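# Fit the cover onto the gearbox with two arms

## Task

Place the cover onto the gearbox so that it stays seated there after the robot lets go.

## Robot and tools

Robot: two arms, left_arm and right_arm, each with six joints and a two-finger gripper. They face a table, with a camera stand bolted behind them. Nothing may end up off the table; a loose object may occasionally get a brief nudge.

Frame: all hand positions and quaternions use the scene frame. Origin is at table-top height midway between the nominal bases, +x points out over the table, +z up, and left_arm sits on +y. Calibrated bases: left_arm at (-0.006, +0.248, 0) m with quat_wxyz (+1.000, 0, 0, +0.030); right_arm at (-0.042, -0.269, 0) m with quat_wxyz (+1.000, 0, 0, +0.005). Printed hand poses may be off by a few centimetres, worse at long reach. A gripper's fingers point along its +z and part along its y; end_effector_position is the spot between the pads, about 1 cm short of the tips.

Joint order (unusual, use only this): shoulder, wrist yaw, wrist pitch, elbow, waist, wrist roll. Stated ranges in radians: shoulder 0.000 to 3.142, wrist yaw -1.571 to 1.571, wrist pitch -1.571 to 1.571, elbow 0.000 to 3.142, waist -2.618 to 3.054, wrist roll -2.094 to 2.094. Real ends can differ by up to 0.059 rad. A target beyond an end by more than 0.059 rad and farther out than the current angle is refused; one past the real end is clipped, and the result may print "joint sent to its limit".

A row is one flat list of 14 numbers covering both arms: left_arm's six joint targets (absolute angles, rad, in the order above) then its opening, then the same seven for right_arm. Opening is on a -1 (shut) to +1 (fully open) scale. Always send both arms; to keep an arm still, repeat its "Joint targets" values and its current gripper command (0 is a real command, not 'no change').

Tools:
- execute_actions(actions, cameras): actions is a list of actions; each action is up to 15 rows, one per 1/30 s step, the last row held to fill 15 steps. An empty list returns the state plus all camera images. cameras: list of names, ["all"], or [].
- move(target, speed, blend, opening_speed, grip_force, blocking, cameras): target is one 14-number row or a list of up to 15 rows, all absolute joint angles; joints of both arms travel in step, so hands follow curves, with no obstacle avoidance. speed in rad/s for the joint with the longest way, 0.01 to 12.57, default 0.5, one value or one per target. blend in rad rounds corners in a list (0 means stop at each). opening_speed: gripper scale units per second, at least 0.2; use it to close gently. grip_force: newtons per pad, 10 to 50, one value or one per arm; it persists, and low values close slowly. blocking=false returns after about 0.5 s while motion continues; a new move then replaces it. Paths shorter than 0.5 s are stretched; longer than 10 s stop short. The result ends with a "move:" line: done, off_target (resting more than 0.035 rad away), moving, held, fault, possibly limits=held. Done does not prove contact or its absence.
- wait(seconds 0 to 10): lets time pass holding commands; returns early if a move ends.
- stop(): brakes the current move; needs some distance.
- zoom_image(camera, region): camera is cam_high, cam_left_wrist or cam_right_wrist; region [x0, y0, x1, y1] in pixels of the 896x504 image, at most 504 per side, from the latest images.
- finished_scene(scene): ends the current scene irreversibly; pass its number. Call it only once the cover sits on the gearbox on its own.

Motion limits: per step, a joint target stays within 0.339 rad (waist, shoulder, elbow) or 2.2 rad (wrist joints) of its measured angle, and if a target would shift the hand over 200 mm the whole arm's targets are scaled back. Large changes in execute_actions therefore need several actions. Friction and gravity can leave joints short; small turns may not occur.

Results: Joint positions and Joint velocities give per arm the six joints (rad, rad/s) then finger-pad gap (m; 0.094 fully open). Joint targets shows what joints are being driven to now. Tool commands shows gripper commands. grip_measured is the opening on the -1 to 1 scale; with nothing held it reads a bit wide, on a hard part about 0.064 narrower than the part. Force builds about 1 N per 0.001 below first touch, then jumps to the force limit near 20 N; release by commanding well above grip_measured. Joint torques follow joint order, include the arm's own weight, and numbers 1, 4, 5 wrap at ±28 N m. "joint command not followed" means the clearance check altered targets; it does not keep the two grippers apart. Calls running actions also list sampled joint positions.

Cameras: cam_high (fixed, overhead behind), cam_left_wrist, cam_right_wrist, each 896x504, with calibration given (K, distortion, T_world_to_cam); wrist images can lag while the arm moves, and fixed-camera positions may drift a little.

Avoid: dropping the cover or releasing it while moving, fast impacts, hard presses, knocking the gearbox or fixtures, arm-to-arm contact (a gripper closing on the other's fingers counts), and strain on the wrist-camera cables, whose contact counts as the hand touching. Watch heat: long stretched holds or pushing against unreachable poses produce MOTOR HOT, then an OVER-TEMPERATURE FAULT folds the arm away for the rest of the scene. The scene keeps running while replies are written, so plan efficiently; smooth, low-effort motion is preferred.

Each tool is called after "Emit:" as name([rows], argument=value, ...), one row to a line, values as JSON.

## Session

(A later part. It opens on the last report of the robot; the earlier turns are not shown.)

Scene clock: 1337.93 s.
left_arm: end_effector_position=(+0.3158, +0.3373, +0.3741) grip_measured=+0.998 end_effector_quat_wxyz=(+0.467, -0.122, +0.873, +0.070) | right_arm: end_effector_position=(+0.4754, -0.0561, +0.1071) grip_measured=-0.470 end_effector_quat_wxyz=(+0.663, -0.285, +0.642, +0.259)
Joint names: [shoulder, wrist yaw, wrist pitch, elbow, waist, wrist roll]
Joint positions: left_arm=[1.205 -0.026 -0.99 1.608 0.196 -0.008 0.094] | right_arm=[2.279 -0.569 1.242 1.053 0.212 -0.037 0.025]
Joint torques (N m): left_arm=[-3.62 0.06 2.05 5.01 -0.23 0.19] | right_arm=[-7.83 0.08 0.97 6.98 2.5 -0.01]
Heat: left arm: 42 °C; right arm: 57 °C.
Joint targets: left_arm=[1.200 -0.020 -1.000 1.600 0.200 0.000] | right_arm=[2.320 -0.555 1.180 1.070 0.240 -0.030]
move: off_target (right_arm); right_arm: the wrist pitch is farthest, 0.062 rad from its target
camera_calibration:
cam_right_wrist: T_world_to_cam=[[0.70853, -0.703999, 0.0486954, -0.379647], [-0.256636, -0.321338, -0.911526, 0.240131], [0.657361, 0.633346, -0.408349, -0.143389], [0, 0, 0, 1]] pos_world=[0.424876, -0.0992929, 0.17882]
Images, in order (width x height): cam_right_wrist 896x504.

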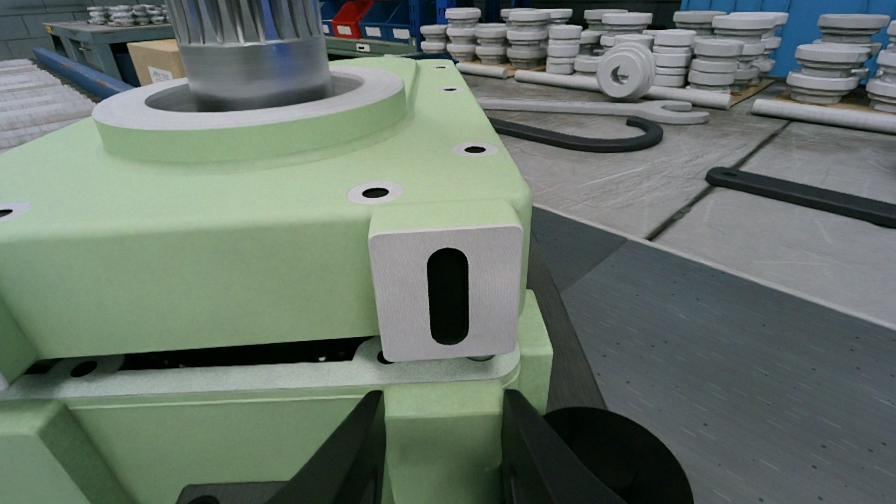

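Emit:
move([
  [1.2,-0.02,-1.0,1.6,0.2,0,1,2.29,-0.565,1.22,1.05,0.212,-0.037,-0.1],
  [1.2,-0.02,-1.0,1.6,0.2,0,1,2.03,-0.555,1.10,1.0,0.18,-0.1,-0.1],
], speed=[0.1,0.25], opening_speed=0.5, cameras=["cam_high","cam_left_wrist","cam_right_wrist"])

Emit:
zoom_image(camera="cam_high", region=[365, 225, 425, 285])

Emit:
zoom_image(camera="cam_right_wrist", region=[130, 170, 400, 330])

Scene clock: 1373.63 s.
left_arm: end_effector_position=(+0.3158, +0.3373, +0.3741) grip_measured=+0.998 end_effector_quat_wxyz=(+0.467, -0.122, +0.873, +0.070) | right_arm: end_effector_position=(+0.4694, -0.0723, +0.1719) grip_measured=-0.102 end_effector_quat_wxyz=(+0.683, -0.294, +0.628, +0.229)
Joint names: [shoulder, wrist yaw, wrist pitch, elbow, waist, wrist roll]
Joint positions: left_arm=[1.205 -0.026 -0.99 1.608 0.196 -0.008 0.094] | right_arm=[2.069 -0.565 1.1 1.014 0.187 -0.091 0.042]
Joint torques (N m): left_arm=[-3.58 0.06 2.04 5.03 -0.24 0.21] | right_arm=[-14.05 0.04 1.55 4.93 -0.81 -0.2]
Heat: left arm: 41 °C; right arm: 50 °C.
Joint targets: left_arm=[1.200 -0.020 -1.000 1.600 0.200 0.000] | right_arm=[2.030 -0.555 1.100 1.000 0.180 -0.100]
move: off_target (right_arm); right_arm: the shoulder is farthest, 0.039 rad from its target
camera_calibration:
cam_left_wrist: T_world_to_cam=[[0.27117, -0.962451, 0.0124531, 0.231764], [-0.822435, -0.238404, -0.516492, 0.571], [0.500067, 0.129816, -0.856201, 0.209693], [0, 0, 0, 1]] pos_world=[0.301902, 0.331968, 0.47157]
cam_right_wrist: T_world_to_cam=[[0.68078, -0.722946, 0.117846, -0.39018], [-0.206234, -0.343554, -0.916208, 0.267878], [0.702856, 0.599432, -0.382981, -0.130909], [0, 0, 0, 1]] pos_world=[0.412882, -0.111577, 0.241277]

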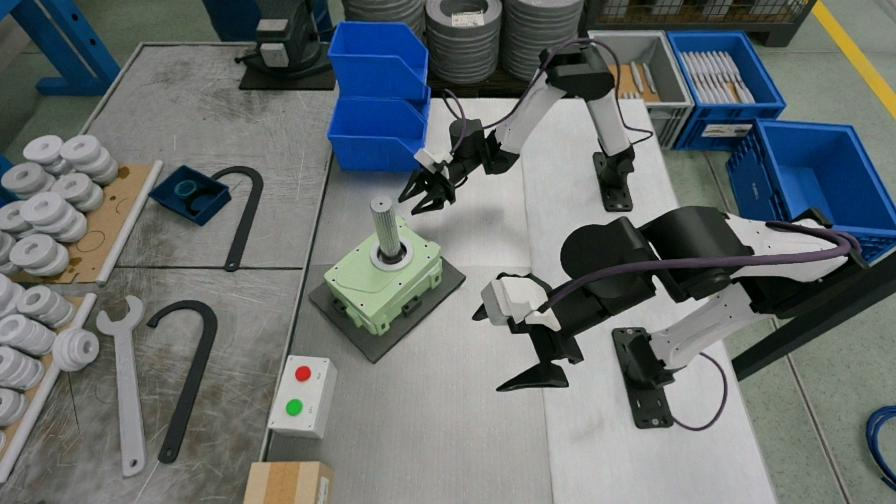

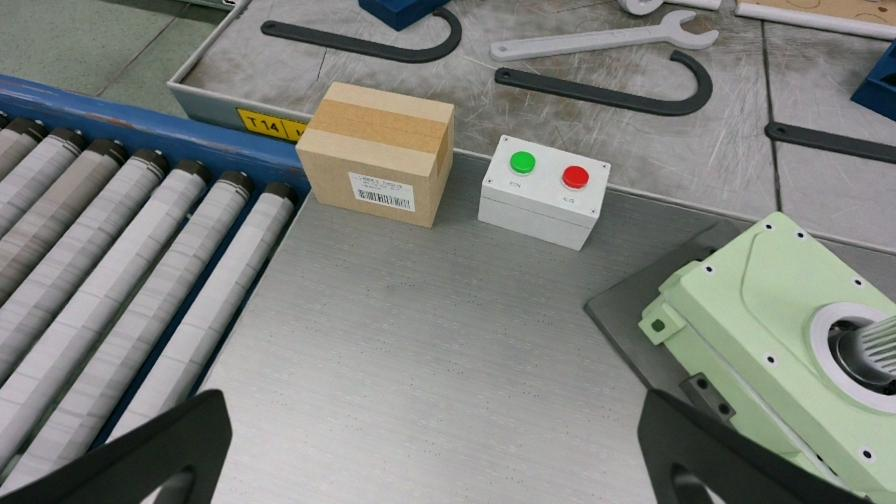

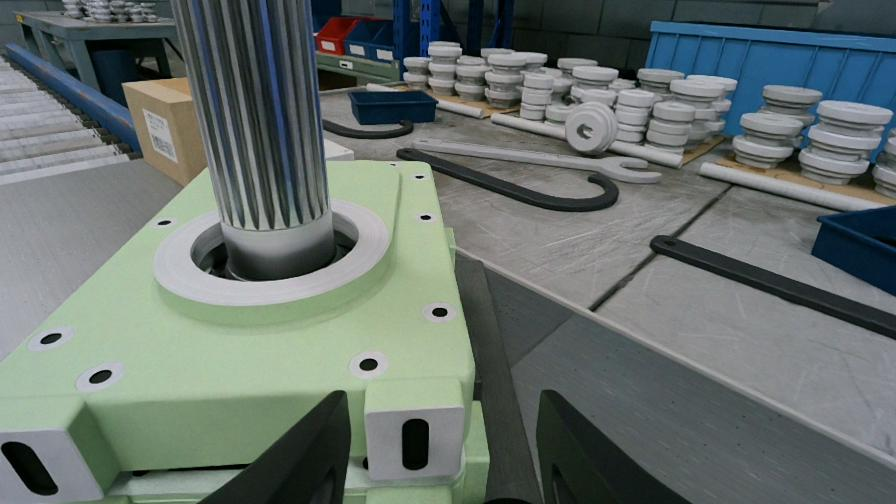

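Scaled by 8.400 from the camera's 896x504 image, which has a finer 1280x720 frame.

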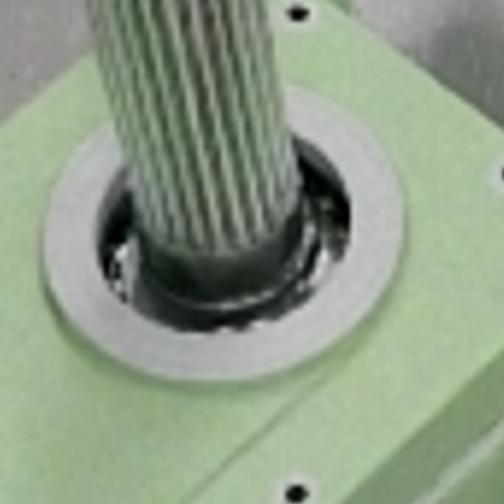

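Scaled by 1.867 from the camera's 896x504 image, which has a finer 1280x720 frame.

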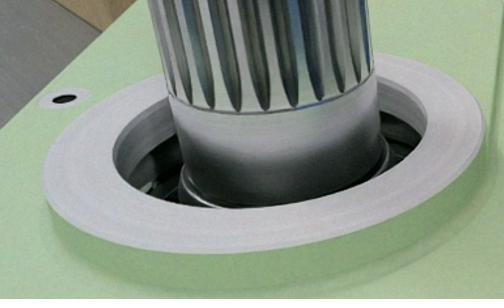

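Emit:
move(target=[2.0,1.47,1.05,0.945,0.362,0,0.2,2.03,-0.555,1.10,1.0,0.18,-0.1,-0.1], speed=0.8, cameras=["cam_left_wrist"])

Scene clock: 1434.77 s.
left_arm: end_effector_position=(+0.4256, +0.2506, +0.1764) grip_measured=+0.202 end_effector_quat_wxyz=(+0.613, +0.353, +0.612, -0.353) | right_arm: end_effector_position=(+0.4694, -0.0723, +0.1718) grip_measured=-0.102 end_effector_quat_wxyz=(+0.683, -0.294, +0.628, +0.229)
Joint names: [shoulder, wrist yaw, wrist pitch, elbow, waist, wrist roll]
Joint positions: left_arm=[1.983 1.463 1.041 0.95 0.357 -0.007 0.056] | right_arm=[2.069 -0.565 1.099 1.014 0.187 -0.092 0.042]
Joint torques (N m): left_arm=[-7.31 0.08 1.72 4.52 -0.18 0.2] | right_arm=[-14.06 0.05 1.53 4.94 -0.79 -0.19]
Heat: left arm: 40 °C; right arm: 61 °C.
Joint targets: left_arm=[2.000 1.470 1.050 0.945 0.362 0.000] | right_arm=[2.030 -0.555 1.100 1.000 0.180 -0.100]
move: off_target (right_arm); right_arm: the shoulder is farthest, 0.039 rad from its target
camera_calibration:
cam_left_wrist: T_world_to_cam=[[-0.873868, -0.486016, 0.0119857, 0.489043], [-0.216783, 0.367477, -0.904415, 0.19733], [0.435155, -0.792937, -0.426486, 0.179872], [0, 0, 0, 1]] pos_world=[0.391864, 0.307795, 0.249319]
Images, in order (width x height): cam_left_wrist 896x504.

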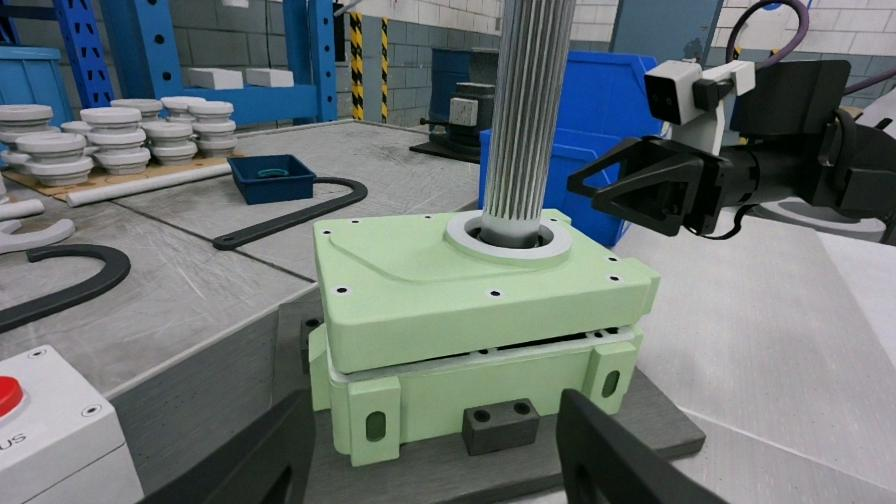

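Emit:
zoom_image(camera="cam_left_wrist", region=[290, 190, 690, 480])

Emit:
zoom_image(camera="cam_left_wrist", region=[300, 300, 480, 420])

Emit:
zoom_image(camera="cam_left_wrist", region=[500, 250, 680, 380])

Emit:
zoom_image(camera="cam_left_wrist", region=[430, 190, 590, 280])

Scaled by 1.260 from the camera's 896x504 image, which has a finer 1280x720 frame.

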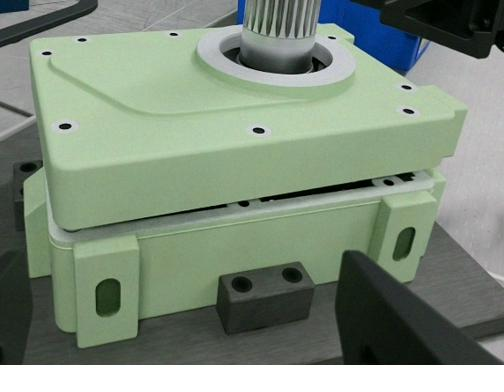

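Scaled by 2.800 from the camera's 896x504 image, which has a finer 1280x720 frame.

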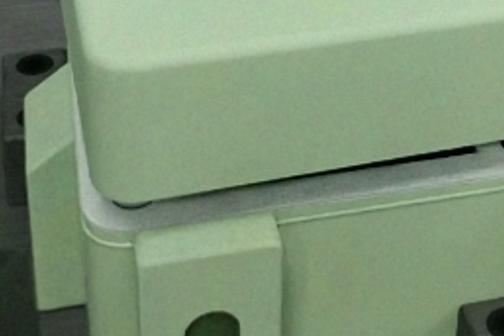

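Scaled by 2.800 from the camera's 896x504 image, which has a finer 1280x720 frame.

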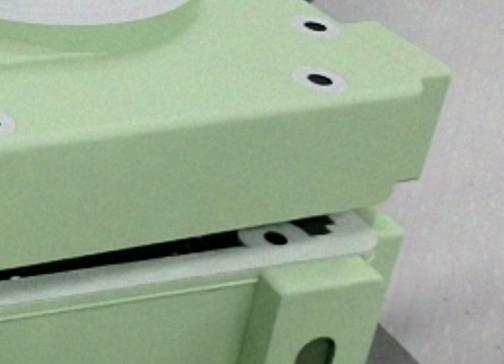

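Scaled by 3.150 from the camera's 896x504 image, which has a finer 1280x720 frame.

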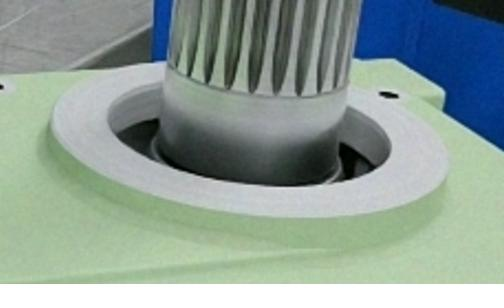

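Emit:
move(target=[2.0,1.47,1.05,0.945,0.362,0,0.2,2.215,-0.555,1.17,1.09,0.220,-0.063,-0.2], speed=0.25, cameras=["cam_left_wrist","cam_right_wrist"])

Scene clock: 1494.10 s.
left_arm: end_effector_position=(+0.4256, +0.2505, +0.1765) grip_measured=+0.202 end_effector_quat_wxyz=(+0.613, +0.353, +0.612, -0.353) | right_arm: end_effector_position=(+0.4761, -0.0554, +0.1284) grip_measured=-0.198 end_effector_quat_wxyz=(+0.663, -0.294, +0.642, +0.249)
Joint names: [shoulder, wrist yaw, wrist pitch, elbow, waist, wrist roll]
Joint positions: left_arm=[1.983 1.464 1.042 0.95 0.357 -0.007 0.056] | right_arm=[2.203 -0.564 1.148 1.057 0.215 -0.069 0.038]
Joint torques (N m): left_arm=[-7.27 0.11 1.72 4.57 -0.17 0.2] | right_arm=[-10.24 0.03 1.75 8.91 0.38 -0.01]
Heat: left arm: 39 °C; right arm: 63 °C.
Joint targets: left_arm=[2.000 1.470 1.050 0.945 0.362 0.000] | right_arm=[2.215 -0.555 1.170 1.090 0.220 -0.063]
move: done
camera_calibration:
cam_left_wrist: T_world_to_cam=[[-0.87407, -0.485671, 0.0112382, 0.489065], [-0.215989, 0.36779, -0.904477, 0.197043], [0.435145, -0.793003, -0.426374, 0.179875], [0, 0, 0, 1]] pos_world=[0.391765, 0.307696, 0.249419]
cam_right_wrist: T_world_to_cam=[[0.705885, -0.704499, 0.0735362, -0.382665], [-0.248752, -0.34376, -0.905512, 0.254155], [0.663211, 0.620895, -0.417901, -0.137887], [0, 0, 0, 1]] pos_world=[0.424788, -0.0966049, 0.200657]
Images, in order (width x height): cam_left_wrist 896x504, cam_right_wrist 896x504.

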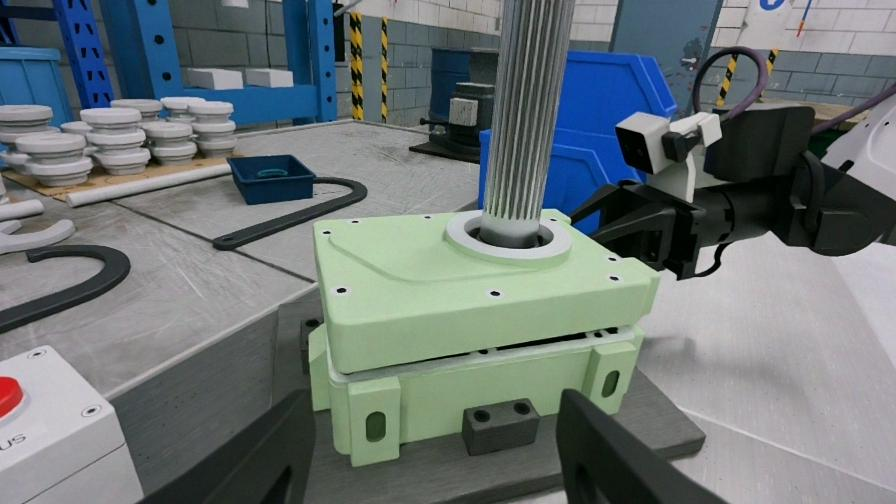

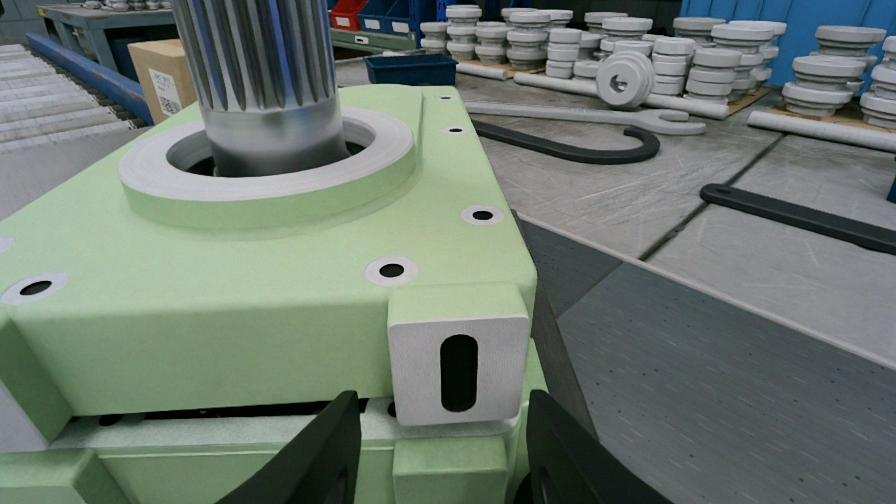

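Emit:
move(target=[2.0,1.47,1.05,0.945,0.362,0,0.2,2.245,-0.55,1.215,1.125,0.214,-0.06,-0.2], speed=0.15, cameras=["cam_right_wrist"])

Scene clock: 1500.60 s.
left_arm: end_effector_position=(+0.4256, +0.2505, +0.1765) grip_measured=+0.202 end_effector_quat_wxyz=(+0.613, +0.353, +0.612, -0.353) | right_arm: end_effector_position=(+0.4834, -0.0543, +0.1368) grip_measured=-0.198 end_effector_quat_wxyz=(+0.681, -0.294, +0.625, +0.245)
Joint names: [shoulder, wrist yaw, wrist pitch, elbow, waist, wrist roll]
Joint positions: left_arm=[1.983 1.464 1.042 0.95 0.357 -0.007 0.056] | right_arm=[2.231 -0.561 1.192 1.092 0.215 -0.066 0.038]
Joint torques (N m): left_arm=[-7.3 0.09 1.72 4.57 -0.14 0.19] | right_arm=[-10.24 0.06 1.76 8.85 -0.21 -0.01]
Heat: left arm: 39 °C; right arm: 61 °C.
Joint targets: left_arm=[2.000 1.470 1.050 0.945 0.362 0.000] | right_arm=[2.245 -0.550 1.215 1.125 0.214 -0.060]
move: done
camera_calibration:
cam_right_wrist: T_world_to_cam=[[0.699063, -0.708328, 0.0978892, -0.387931], [-0.205769, -0.330377, -0.921146, 0.246053], [0.684814, 0.623797, -0.376706, -0.155821], [0, 0, 0, 1]] pos_world=[0.428527, -0.0962914, 0.205927]
Images, in order (width x height): cam_right_wrist 896x504.

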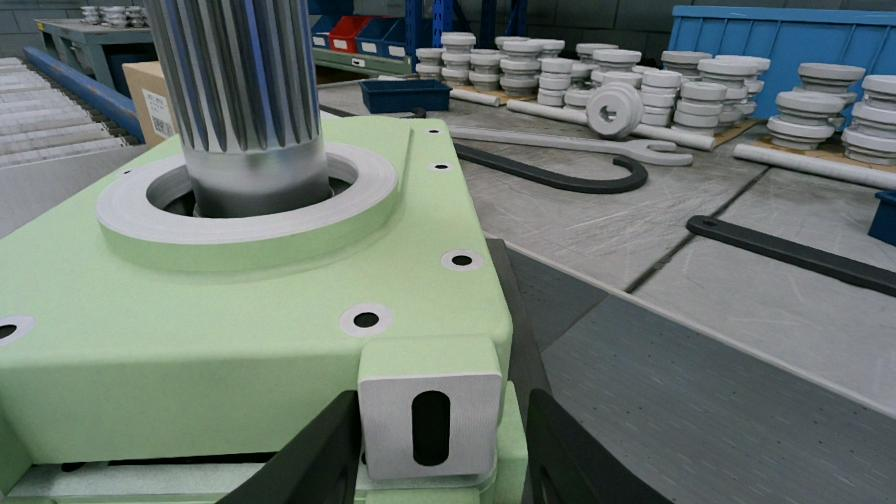

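Emit:
move([
  [2.0,1.47,1.05,0.945,0.362,0,0.2,2.245,-0.55,1.215,1.125,0.222,-0.06,-0.9],
  [2.0,1.47,1.05,0.945,0.362,0,0.2,2.16,-0.55,1.25,1.125,0.222,-0.06,-0.9],
  [2.0,1.47,1.05,0.945,0.362,0,0.2,2.15,-0.478,1.25,1.12,0.238,-0.06,-0.9],
], speed=[0.1,0.1,0.08], opening_speed=0.5, cameras=["all"])

Emit:
zoom_image(camera="cam_high", region=[310, 210, 455, 345])

Emit:
zoom_image(camera="cam_left_wrist", region=[290, 190, 690, 480])

Scene clock: 1512.60 s.
left_arm: end_effector_position=(+0.4256, +0.2505, +0.1765) grip_measured=+0.202 end_effector_quat_wxyz=(+0.613, +0.353, +0.612, -0.353) | right_arm: end_effector_position=(+0.4848, -0.0502, +0.1403) grip_measured=-0.427 end_effector_quat_wxyz=(+0.685, -0.284, +0.628, +0.237)
Joint names: [shoulder, wrist yaw, wrist pitch, elbow, waist, wrist roll]
Joint positions: left_arm=[1.983 1.464 1.042 0.95 0.357 -0.007 0.056] | right_arm=[2.223 -0.515 1.188 1.092 0.233 -0.062 0.027]
Joint torques (N m): left_arm=[-7.3 0.08 1.71 4.55 -0.17 0.2] | right_arm=[-17.96 0.29 2.1 8.44 0.29 -0.06]
Heat: left arm: 39 °C; right arm: 59 °C.
Joint targets: left_arm=[2.000 1.470 1.050 0.945 0.362 0.000] | right_arm=[2.150 -0.478 1.250 1.120 0.238 -0.060]
move: off_target (right_arm); right_arm: the shoulder is farthest, 0.073 rad from its target
camera_calibration:
cam_left_wrist: T_world_to_cam=[[-0.87407, -0.485671, 0.0112382, 0.489065], [-0.215989, 0.36779, -0.904477, 0.197043], [0.435145, -0.793003, -0.426374, 0.179875], [0, 0, 0, 1]] pos_world=[0.391765, 0.307696, 0.249419]
cam_right_wrist: T_world_to_cam=[[0.679848, -0.727409, 0.093182, -0.377302], [-0.214697, -0.318915, -0.923146, 0.256053], [0.701222, 0.607593, -0.372986, -0.167279], [0, 0, 0, 1]] pos_world=[0.428781, -0.0911565, 0.20914]

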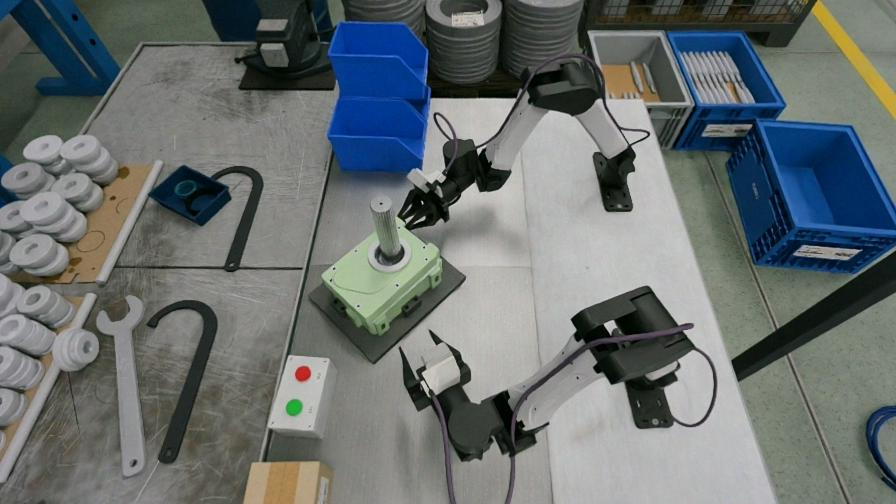

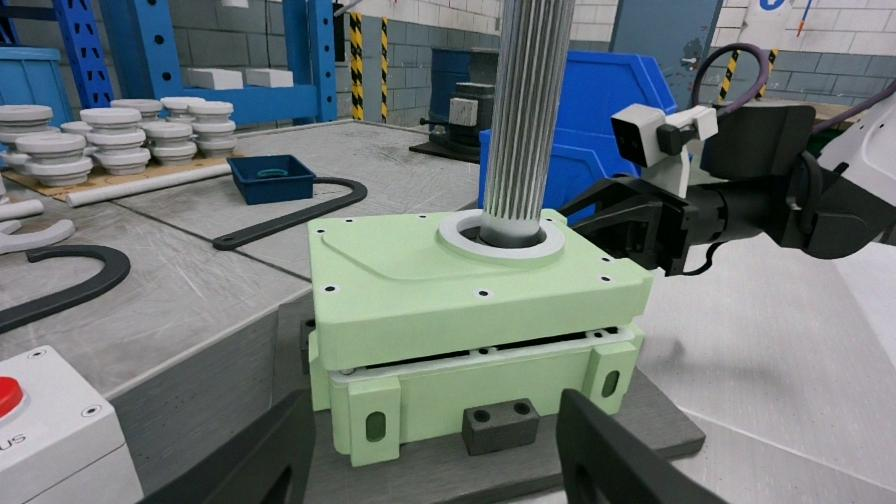

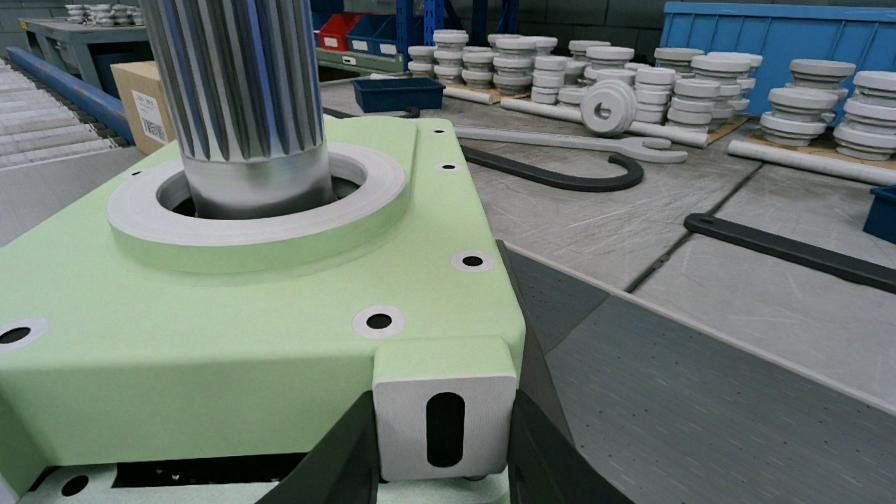

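Scaled by 3.476 from the camera's 896x504 image, which has a finer 1280x720 frame.

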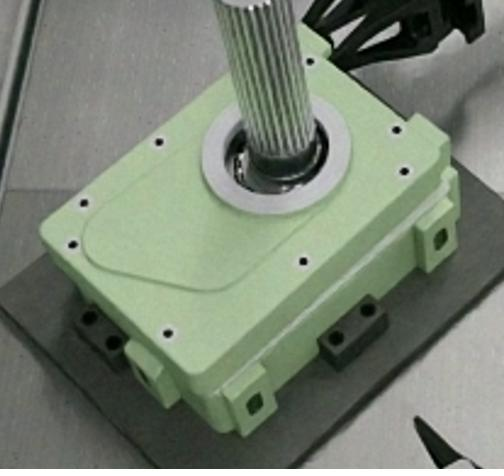

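Scaled by 1.260 from the camera's 896x504 image, which has a finer 1280x720 frame.

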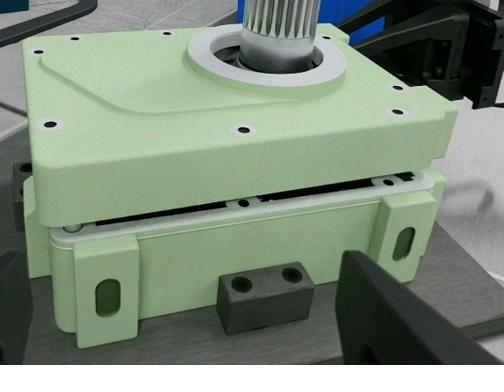

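Emit:
move([
  [2.0,1.47,1.05,0.945,0.362,0,0.2,2.15,-0.46,1.25,1.115,0.246,-0.055,-0.9],
  [2.0,1.47,1.05,0.945,0.362,0,0.2,2.25,-0.46,1.25,1.105,0.246,-0.055,-0.9],
], speed=[0.08,0.06], cameras=["all"])

Emit:
zoom_image(camera="cam_high", region=[310, 210, 455, 345])

Emit:
zoom_image(camera="cam_left_wrist", region=[290, 190, 690, 480])

Scene clock: 1554.33 s.
left_arm: end_effector_position=(+0.4256, +0.2505, +0.1765) grip_measured=+0.202 end_effector_quat_wxyz=(+0.613, +0.353, +0.612, -0.353) | right_arm: end_effector_position=(+0.4853, -0.0489, +0.1381) grip_measured=-0.427 end_effector_quat_wxyz=(+0.688, -0.278, +0.627, +0.237)
Joint names: [shoulder, wrist yaw, wrist pitch, elbow, waist, wrist roll]
Joint positions: left_arm=[1.983 1.464 1.042 0.95 0.357 -0.007 0.056] | right_arm=[2.237 -0.5 1.212 1.092 0.239 -0.054 0.027]
Joint torques (N m): left_arm=[-7.31 0.09 1.72 4.53 -0.14 0.21] | right_arm=[-10.33 0.32 1.87 6.97 0.47 -0.1]
Heat: left arm: 40 °C; right arm: 73 °C.
Joint targets: left_arm=[2.000 1.470 1.050 0.945 0.362 0.000] | right_arm=[2.250 -0.460 1.250 1.105 0.246 -0.055]
move: off_target (right_arm); right_arm: the wrist yaw is farthest, 0.040 rad from its target
camera_calibration:
cam_left_wrist: T_world_to_cam=[[-0.87407, -0.485671, 0.0112382, 0.489065], [-0.215989, 0.36779, -0.904477, 0.197043], [0.435145, -0.793003, -0.426374, 0.179875], [0, 0, 0, 1]] pos_world=[0.391765, 0.307696, 0.249419]
cam_right_wrist: T_world_to_cam=[[0.673199, -0.734114, 0.0887726, -0.373029], [-0.213984, -0.308314, -0.926905, 0.255339], [0.707823, 0.604995, -0.364646, -0.173688], [0, 0, 0, 1]] pos_world=[0.428701, -0.0900407, 0.206455]

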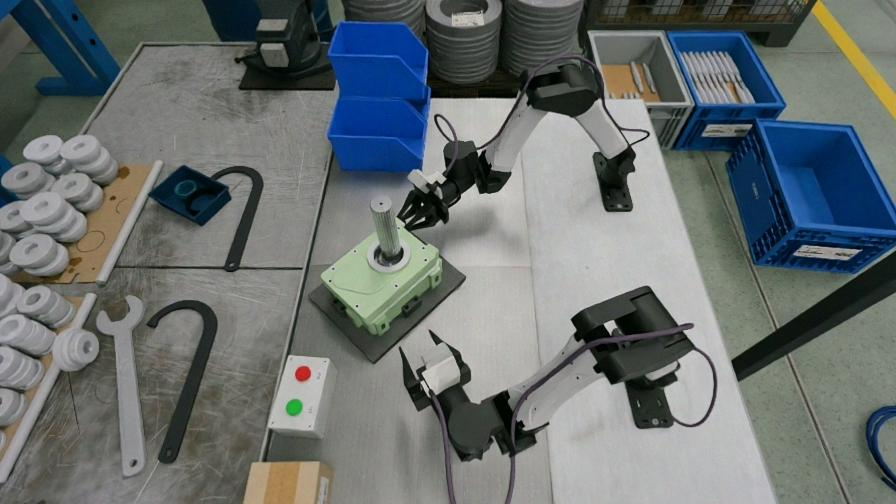

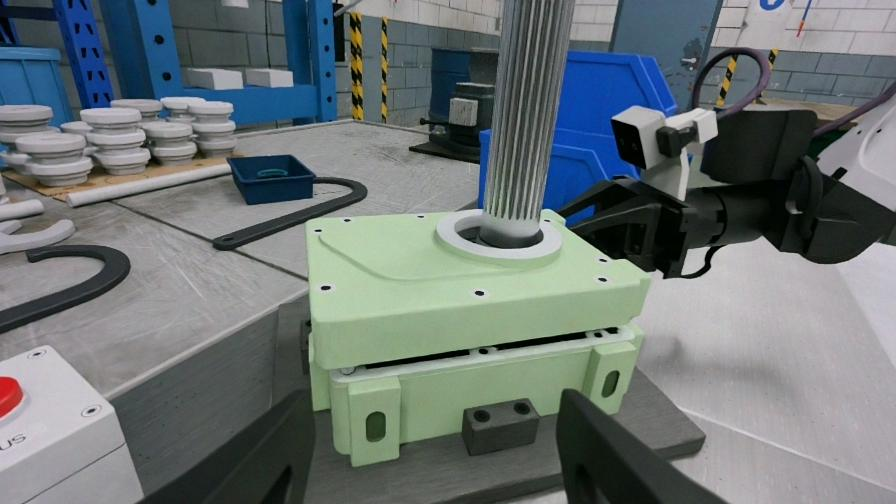

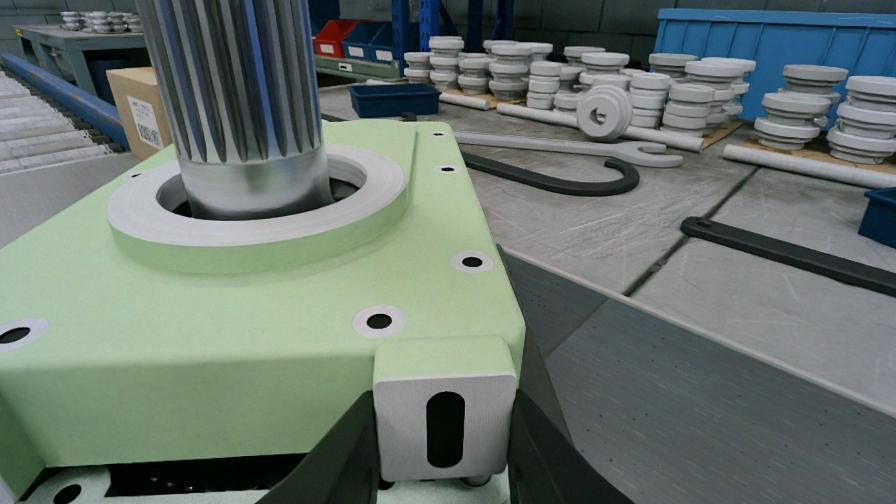

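Scaled by 3.476 from the camera's 896x504 image, which has a finer 1280x720 frame.

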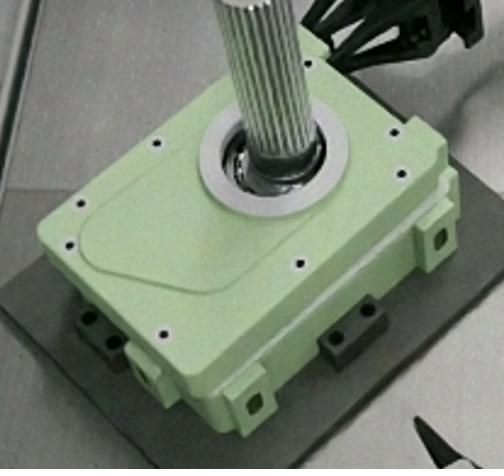

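Scaled by 1.260 from the camera's 896x504 image, which has a finer 1280x720 frame.

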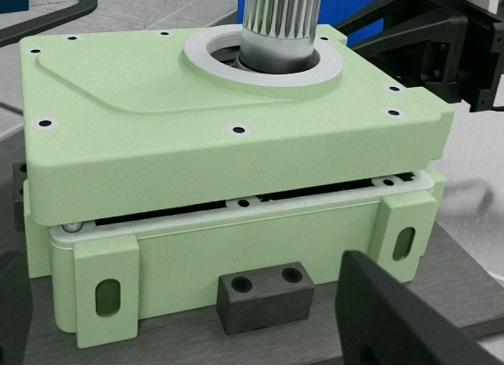

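Emit:
move([
  [2.0,1.47,1.05,0.945,0.362,0,0.2,2.15,-0.45,1.265,1.10,0.244,-0.05,-0.9],
  [2.0,1.47,1.05,0.945,0.362,0,0.2,2.125,-0.43,1.275,1.065,0.238,-0.05,-0.9],
  [2.0,1.47,1.05,0.945,0.362,0,0.2,2.23,-0.43,1.275,1.065,0.238,-0.05,-0.9],
], speed=0.1, cameras=["cam_high","cam_left_wrist"])

Emit:
zoom_image(camera="cam_high", region=[310, 210, 455, 345])

Emit:
zoom_image(camera="cam_left_wrist", region=[290, 190, 690, 480])

Scene clock: 1570.10 s.
left_arm: end_effector_position=(+0.4256, +0.2505, +0.1765) grip_measured=+0.202 end_effector_quat_wxyz=(+0.613, +0.353, +0.612, -0.353) | right_arm: end_effector_position=(+0.4818, -0.0515, +0.1390) grip_measured=-0.427 end_effector_quat_wxyz=(+0.690, -0.270, +0.630, +0.231)
Joint names: [shoulder, wrist yaw, wrist pitch, elbow, waist, wrist roll]
Joint positions: left_arm=[1.983 1.464 1.042 0.95 0.357 -0.007 0.056] | right_arm=[2.221 -0.475 1.224 1.064 0.243 -0.052 0.027]
Joint torques (N m): left_arm=[-7.34 0.09 1.72 4.57 -0.17 0.21] | right_arm=[-10.54 0.37 2.01 5.82 -0.65 -0.07]
Heat: left arm: 40 °C; right arm: 67 °C.
Joint targets: left_arm=[2.000 1.470 1.050 0.945 0.362 0.000] | right_arm=[2.230 -0.430 1.275 1.065 0.238 -0.050]
move: off_target (right_arm); right_arm: the wrist pitch is farthest, 0.051 rad from its target
camera_calibration:
cam_left_wrist: T_world_to_cam=[[-0.87407, -0.485671, 0.0112382, 0.489065], [-0.215989, 0.36779, -0.904477, 0.197043], [0.435145, -0.793003, -0.426374, 0.179875], [0, 0, 0, 1]] pos_world=[0.391765, 0.307696, 0.249419]
Images, in order (width x height): cam_high 896x504, cam_left_wrist 896x504.

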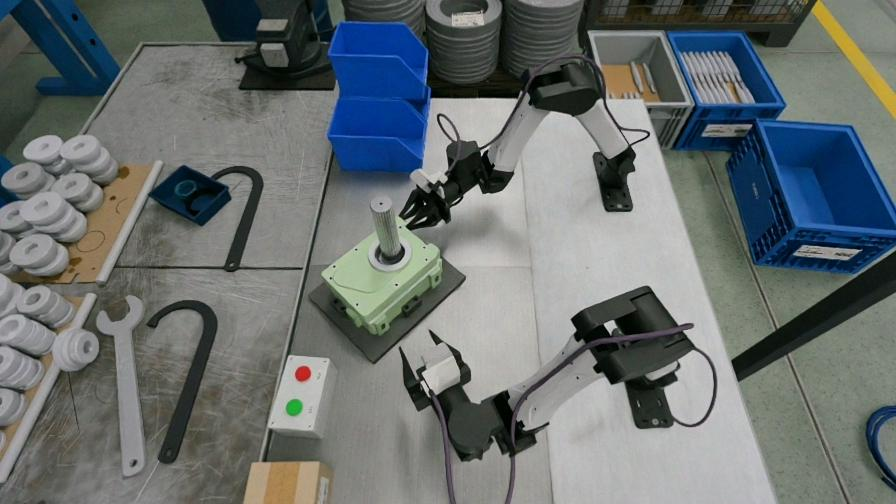

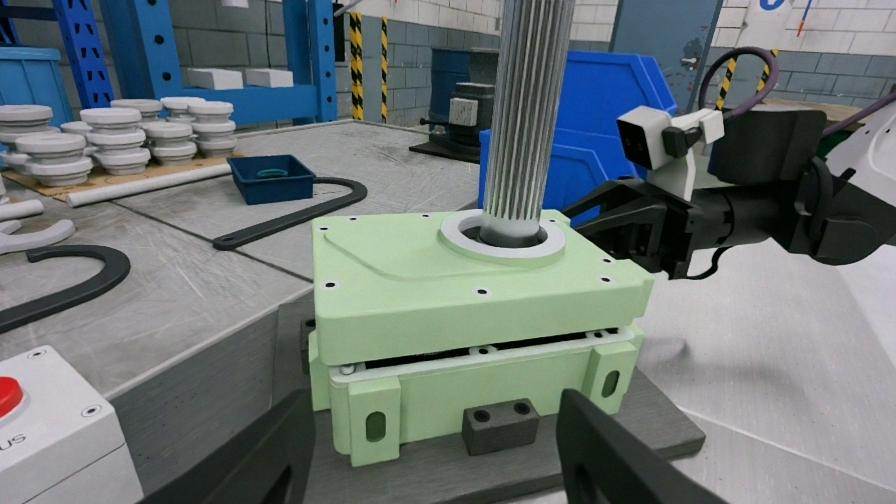

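Scaled by 3.476 from the camera's 896x504 image, which has a finer 1280x720 frame.

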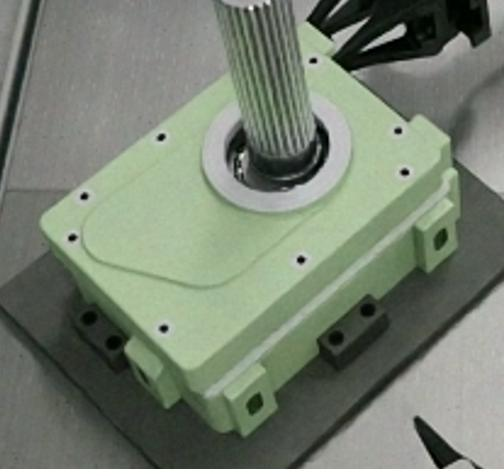

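Scaled by 1.260 from the camera's 896x504 image, which has a finer 1280x720 frame.

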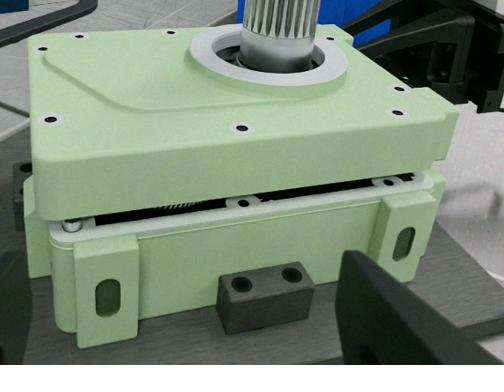

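Emit:
move([
  [2.0,1.47,1.05,0.945,0.362,0,0.2,2.15,-0.43,1.275,1.065,0.238,-0.05,-0.9],
  [2.0,1.47,1.05,0.945,0.362,0,0.2,2.14,-0.43,1.285,1.04,0.243,-0.05,-0.9],
  [2.0,1.47,1.05,0.945,0.362,0,0.2,2.25,-0.43,1.31,1.04,0.243,-0.05,-0.9],
], speed=0.2, cameras=["cam_high","cam_left_wrist"])

Emit:
zoom_image(camera="cam_left_wrist", region=[290, 190, 690, 480])

Emit:
zoom_image(camera="cam_high", region=[310, 210, 455, 345])

Scene clock: 1605.93 s.
left_arm: end_effector_position=(+0.4256, +0.2505, +0.1765) grip_measured=+0.202 end_effector_quat_wxyz=(+0.613, +0.353, +0.612, -0.353) | right_arm: end_effector_position=(+0.4788, -0.0534, +0.1376) grip_measured=-0.427 end_effector_quat_wxyz=(+0.698, -0.265, +0.624, +0.230)
Joint names: [shoulder, wrist yaw, wrist pitch, elbow, waist, wrist roll]
Joint positions: left_arm=[1.983 1.464 1.042 0.95 0.357 -0.007 0.056] | right_arm=[2.233 -0.464 1.278 1.045 0.244 -0.043 0.027]
Joint torques (N m): left_arm=[-7.31 0.08 1.72 4.59 -0.17 0.2] | right_arm=[-9.8 0.28 1.81 5.07 -0.28 -0.16]
Heat: left arm: 40 °C; right arm: 63 °C.
Joint targets: left_arm=[2.000 1.470 1.050 0.945 0.362 0.000] | right_arm=[2.250 -0.430 1.310 1.040 0.243 -0.050]
move: done
camera_calibration:
cam_left_wrist: T_world_to_cam=[[-0.87407, -0.485671, 0.0112382, 0.489065], [-0.215989, 0.36779, -0.904477, 0.197043], [0.435145, -0.793003, -0.426374, 0.179875], [0, 0, 0, 1]] pos_world=[0.391765, 0.307696, 0.249419]
Images, in order (width x height): cam_high 896x504, cam_left_wrist 896x504.

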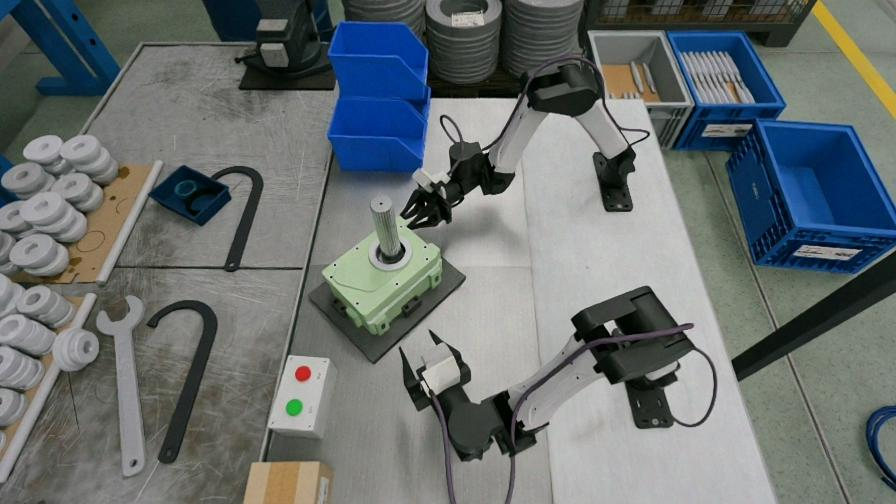

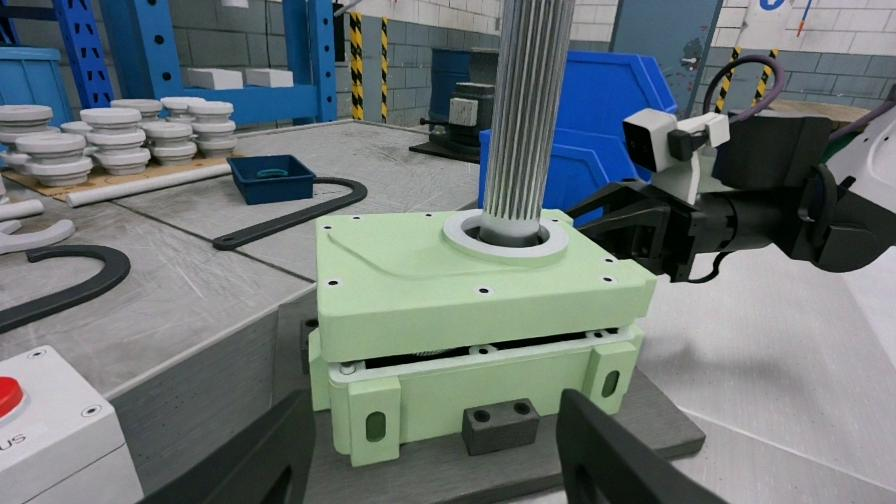

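Scaled by 1.260 from the camera's 896x504 image, which has a finer 1280x720 frame.

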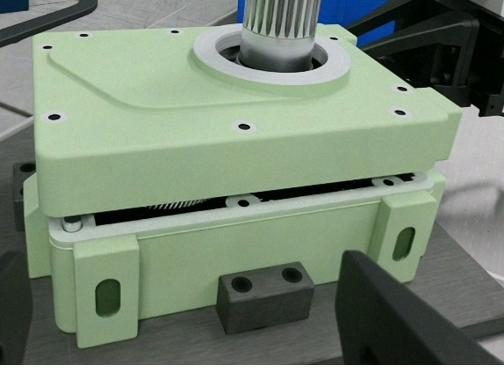

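Scaled by 3.476 from the camera's 896x504 image, which has a finer 1280x720 frame.

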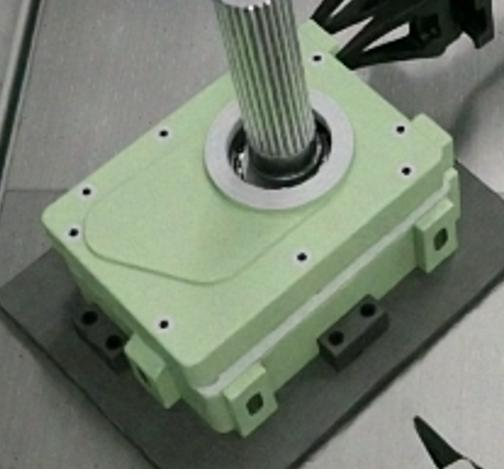

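Emit:
zoom_image(camera="cam_left_wrist", region=[430, 190, 590, 280])

Emit:
zoom_image(camera="cam_high", region=[360, 220, 430, 280])

Emit:
zoom_image(camera="cam_left_wrist", region=[310, 320, 410, 400])

Emit:
zoom_image(camera="cam_left_wrist", region=[550, 280, 670, 380])

Scaled by 3.150 from the camera's 896x504 image, which has a finer 1280x720 frame.

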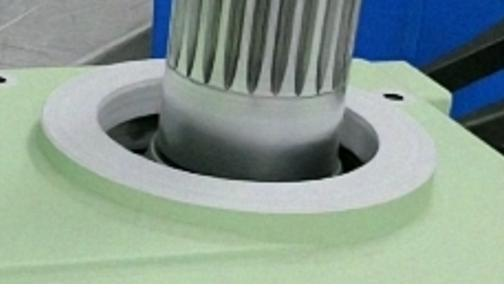

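Scaled by 7.200 from the camera's 896x504 image, which has a finer 1280x720 frame.

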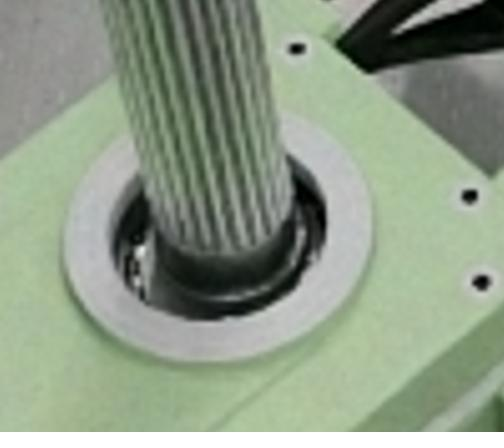

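Scaled by 5.040 from the camera's 896x504 image, which has a finer 1280x720 frame.

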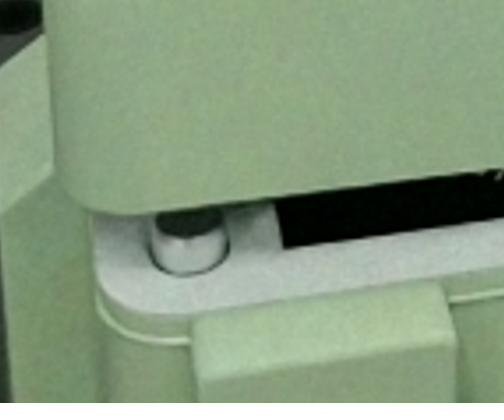

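Scaled by 4.200 from the camera's 896x504 image, which has a finer 1280x720 frame.

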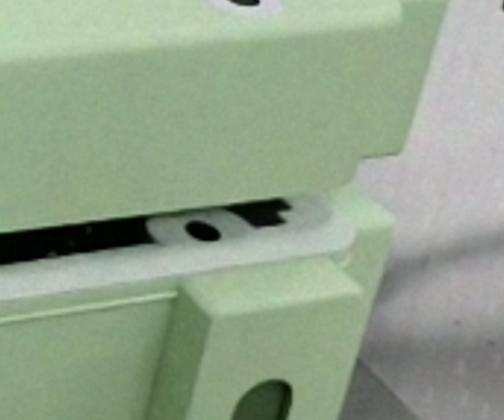

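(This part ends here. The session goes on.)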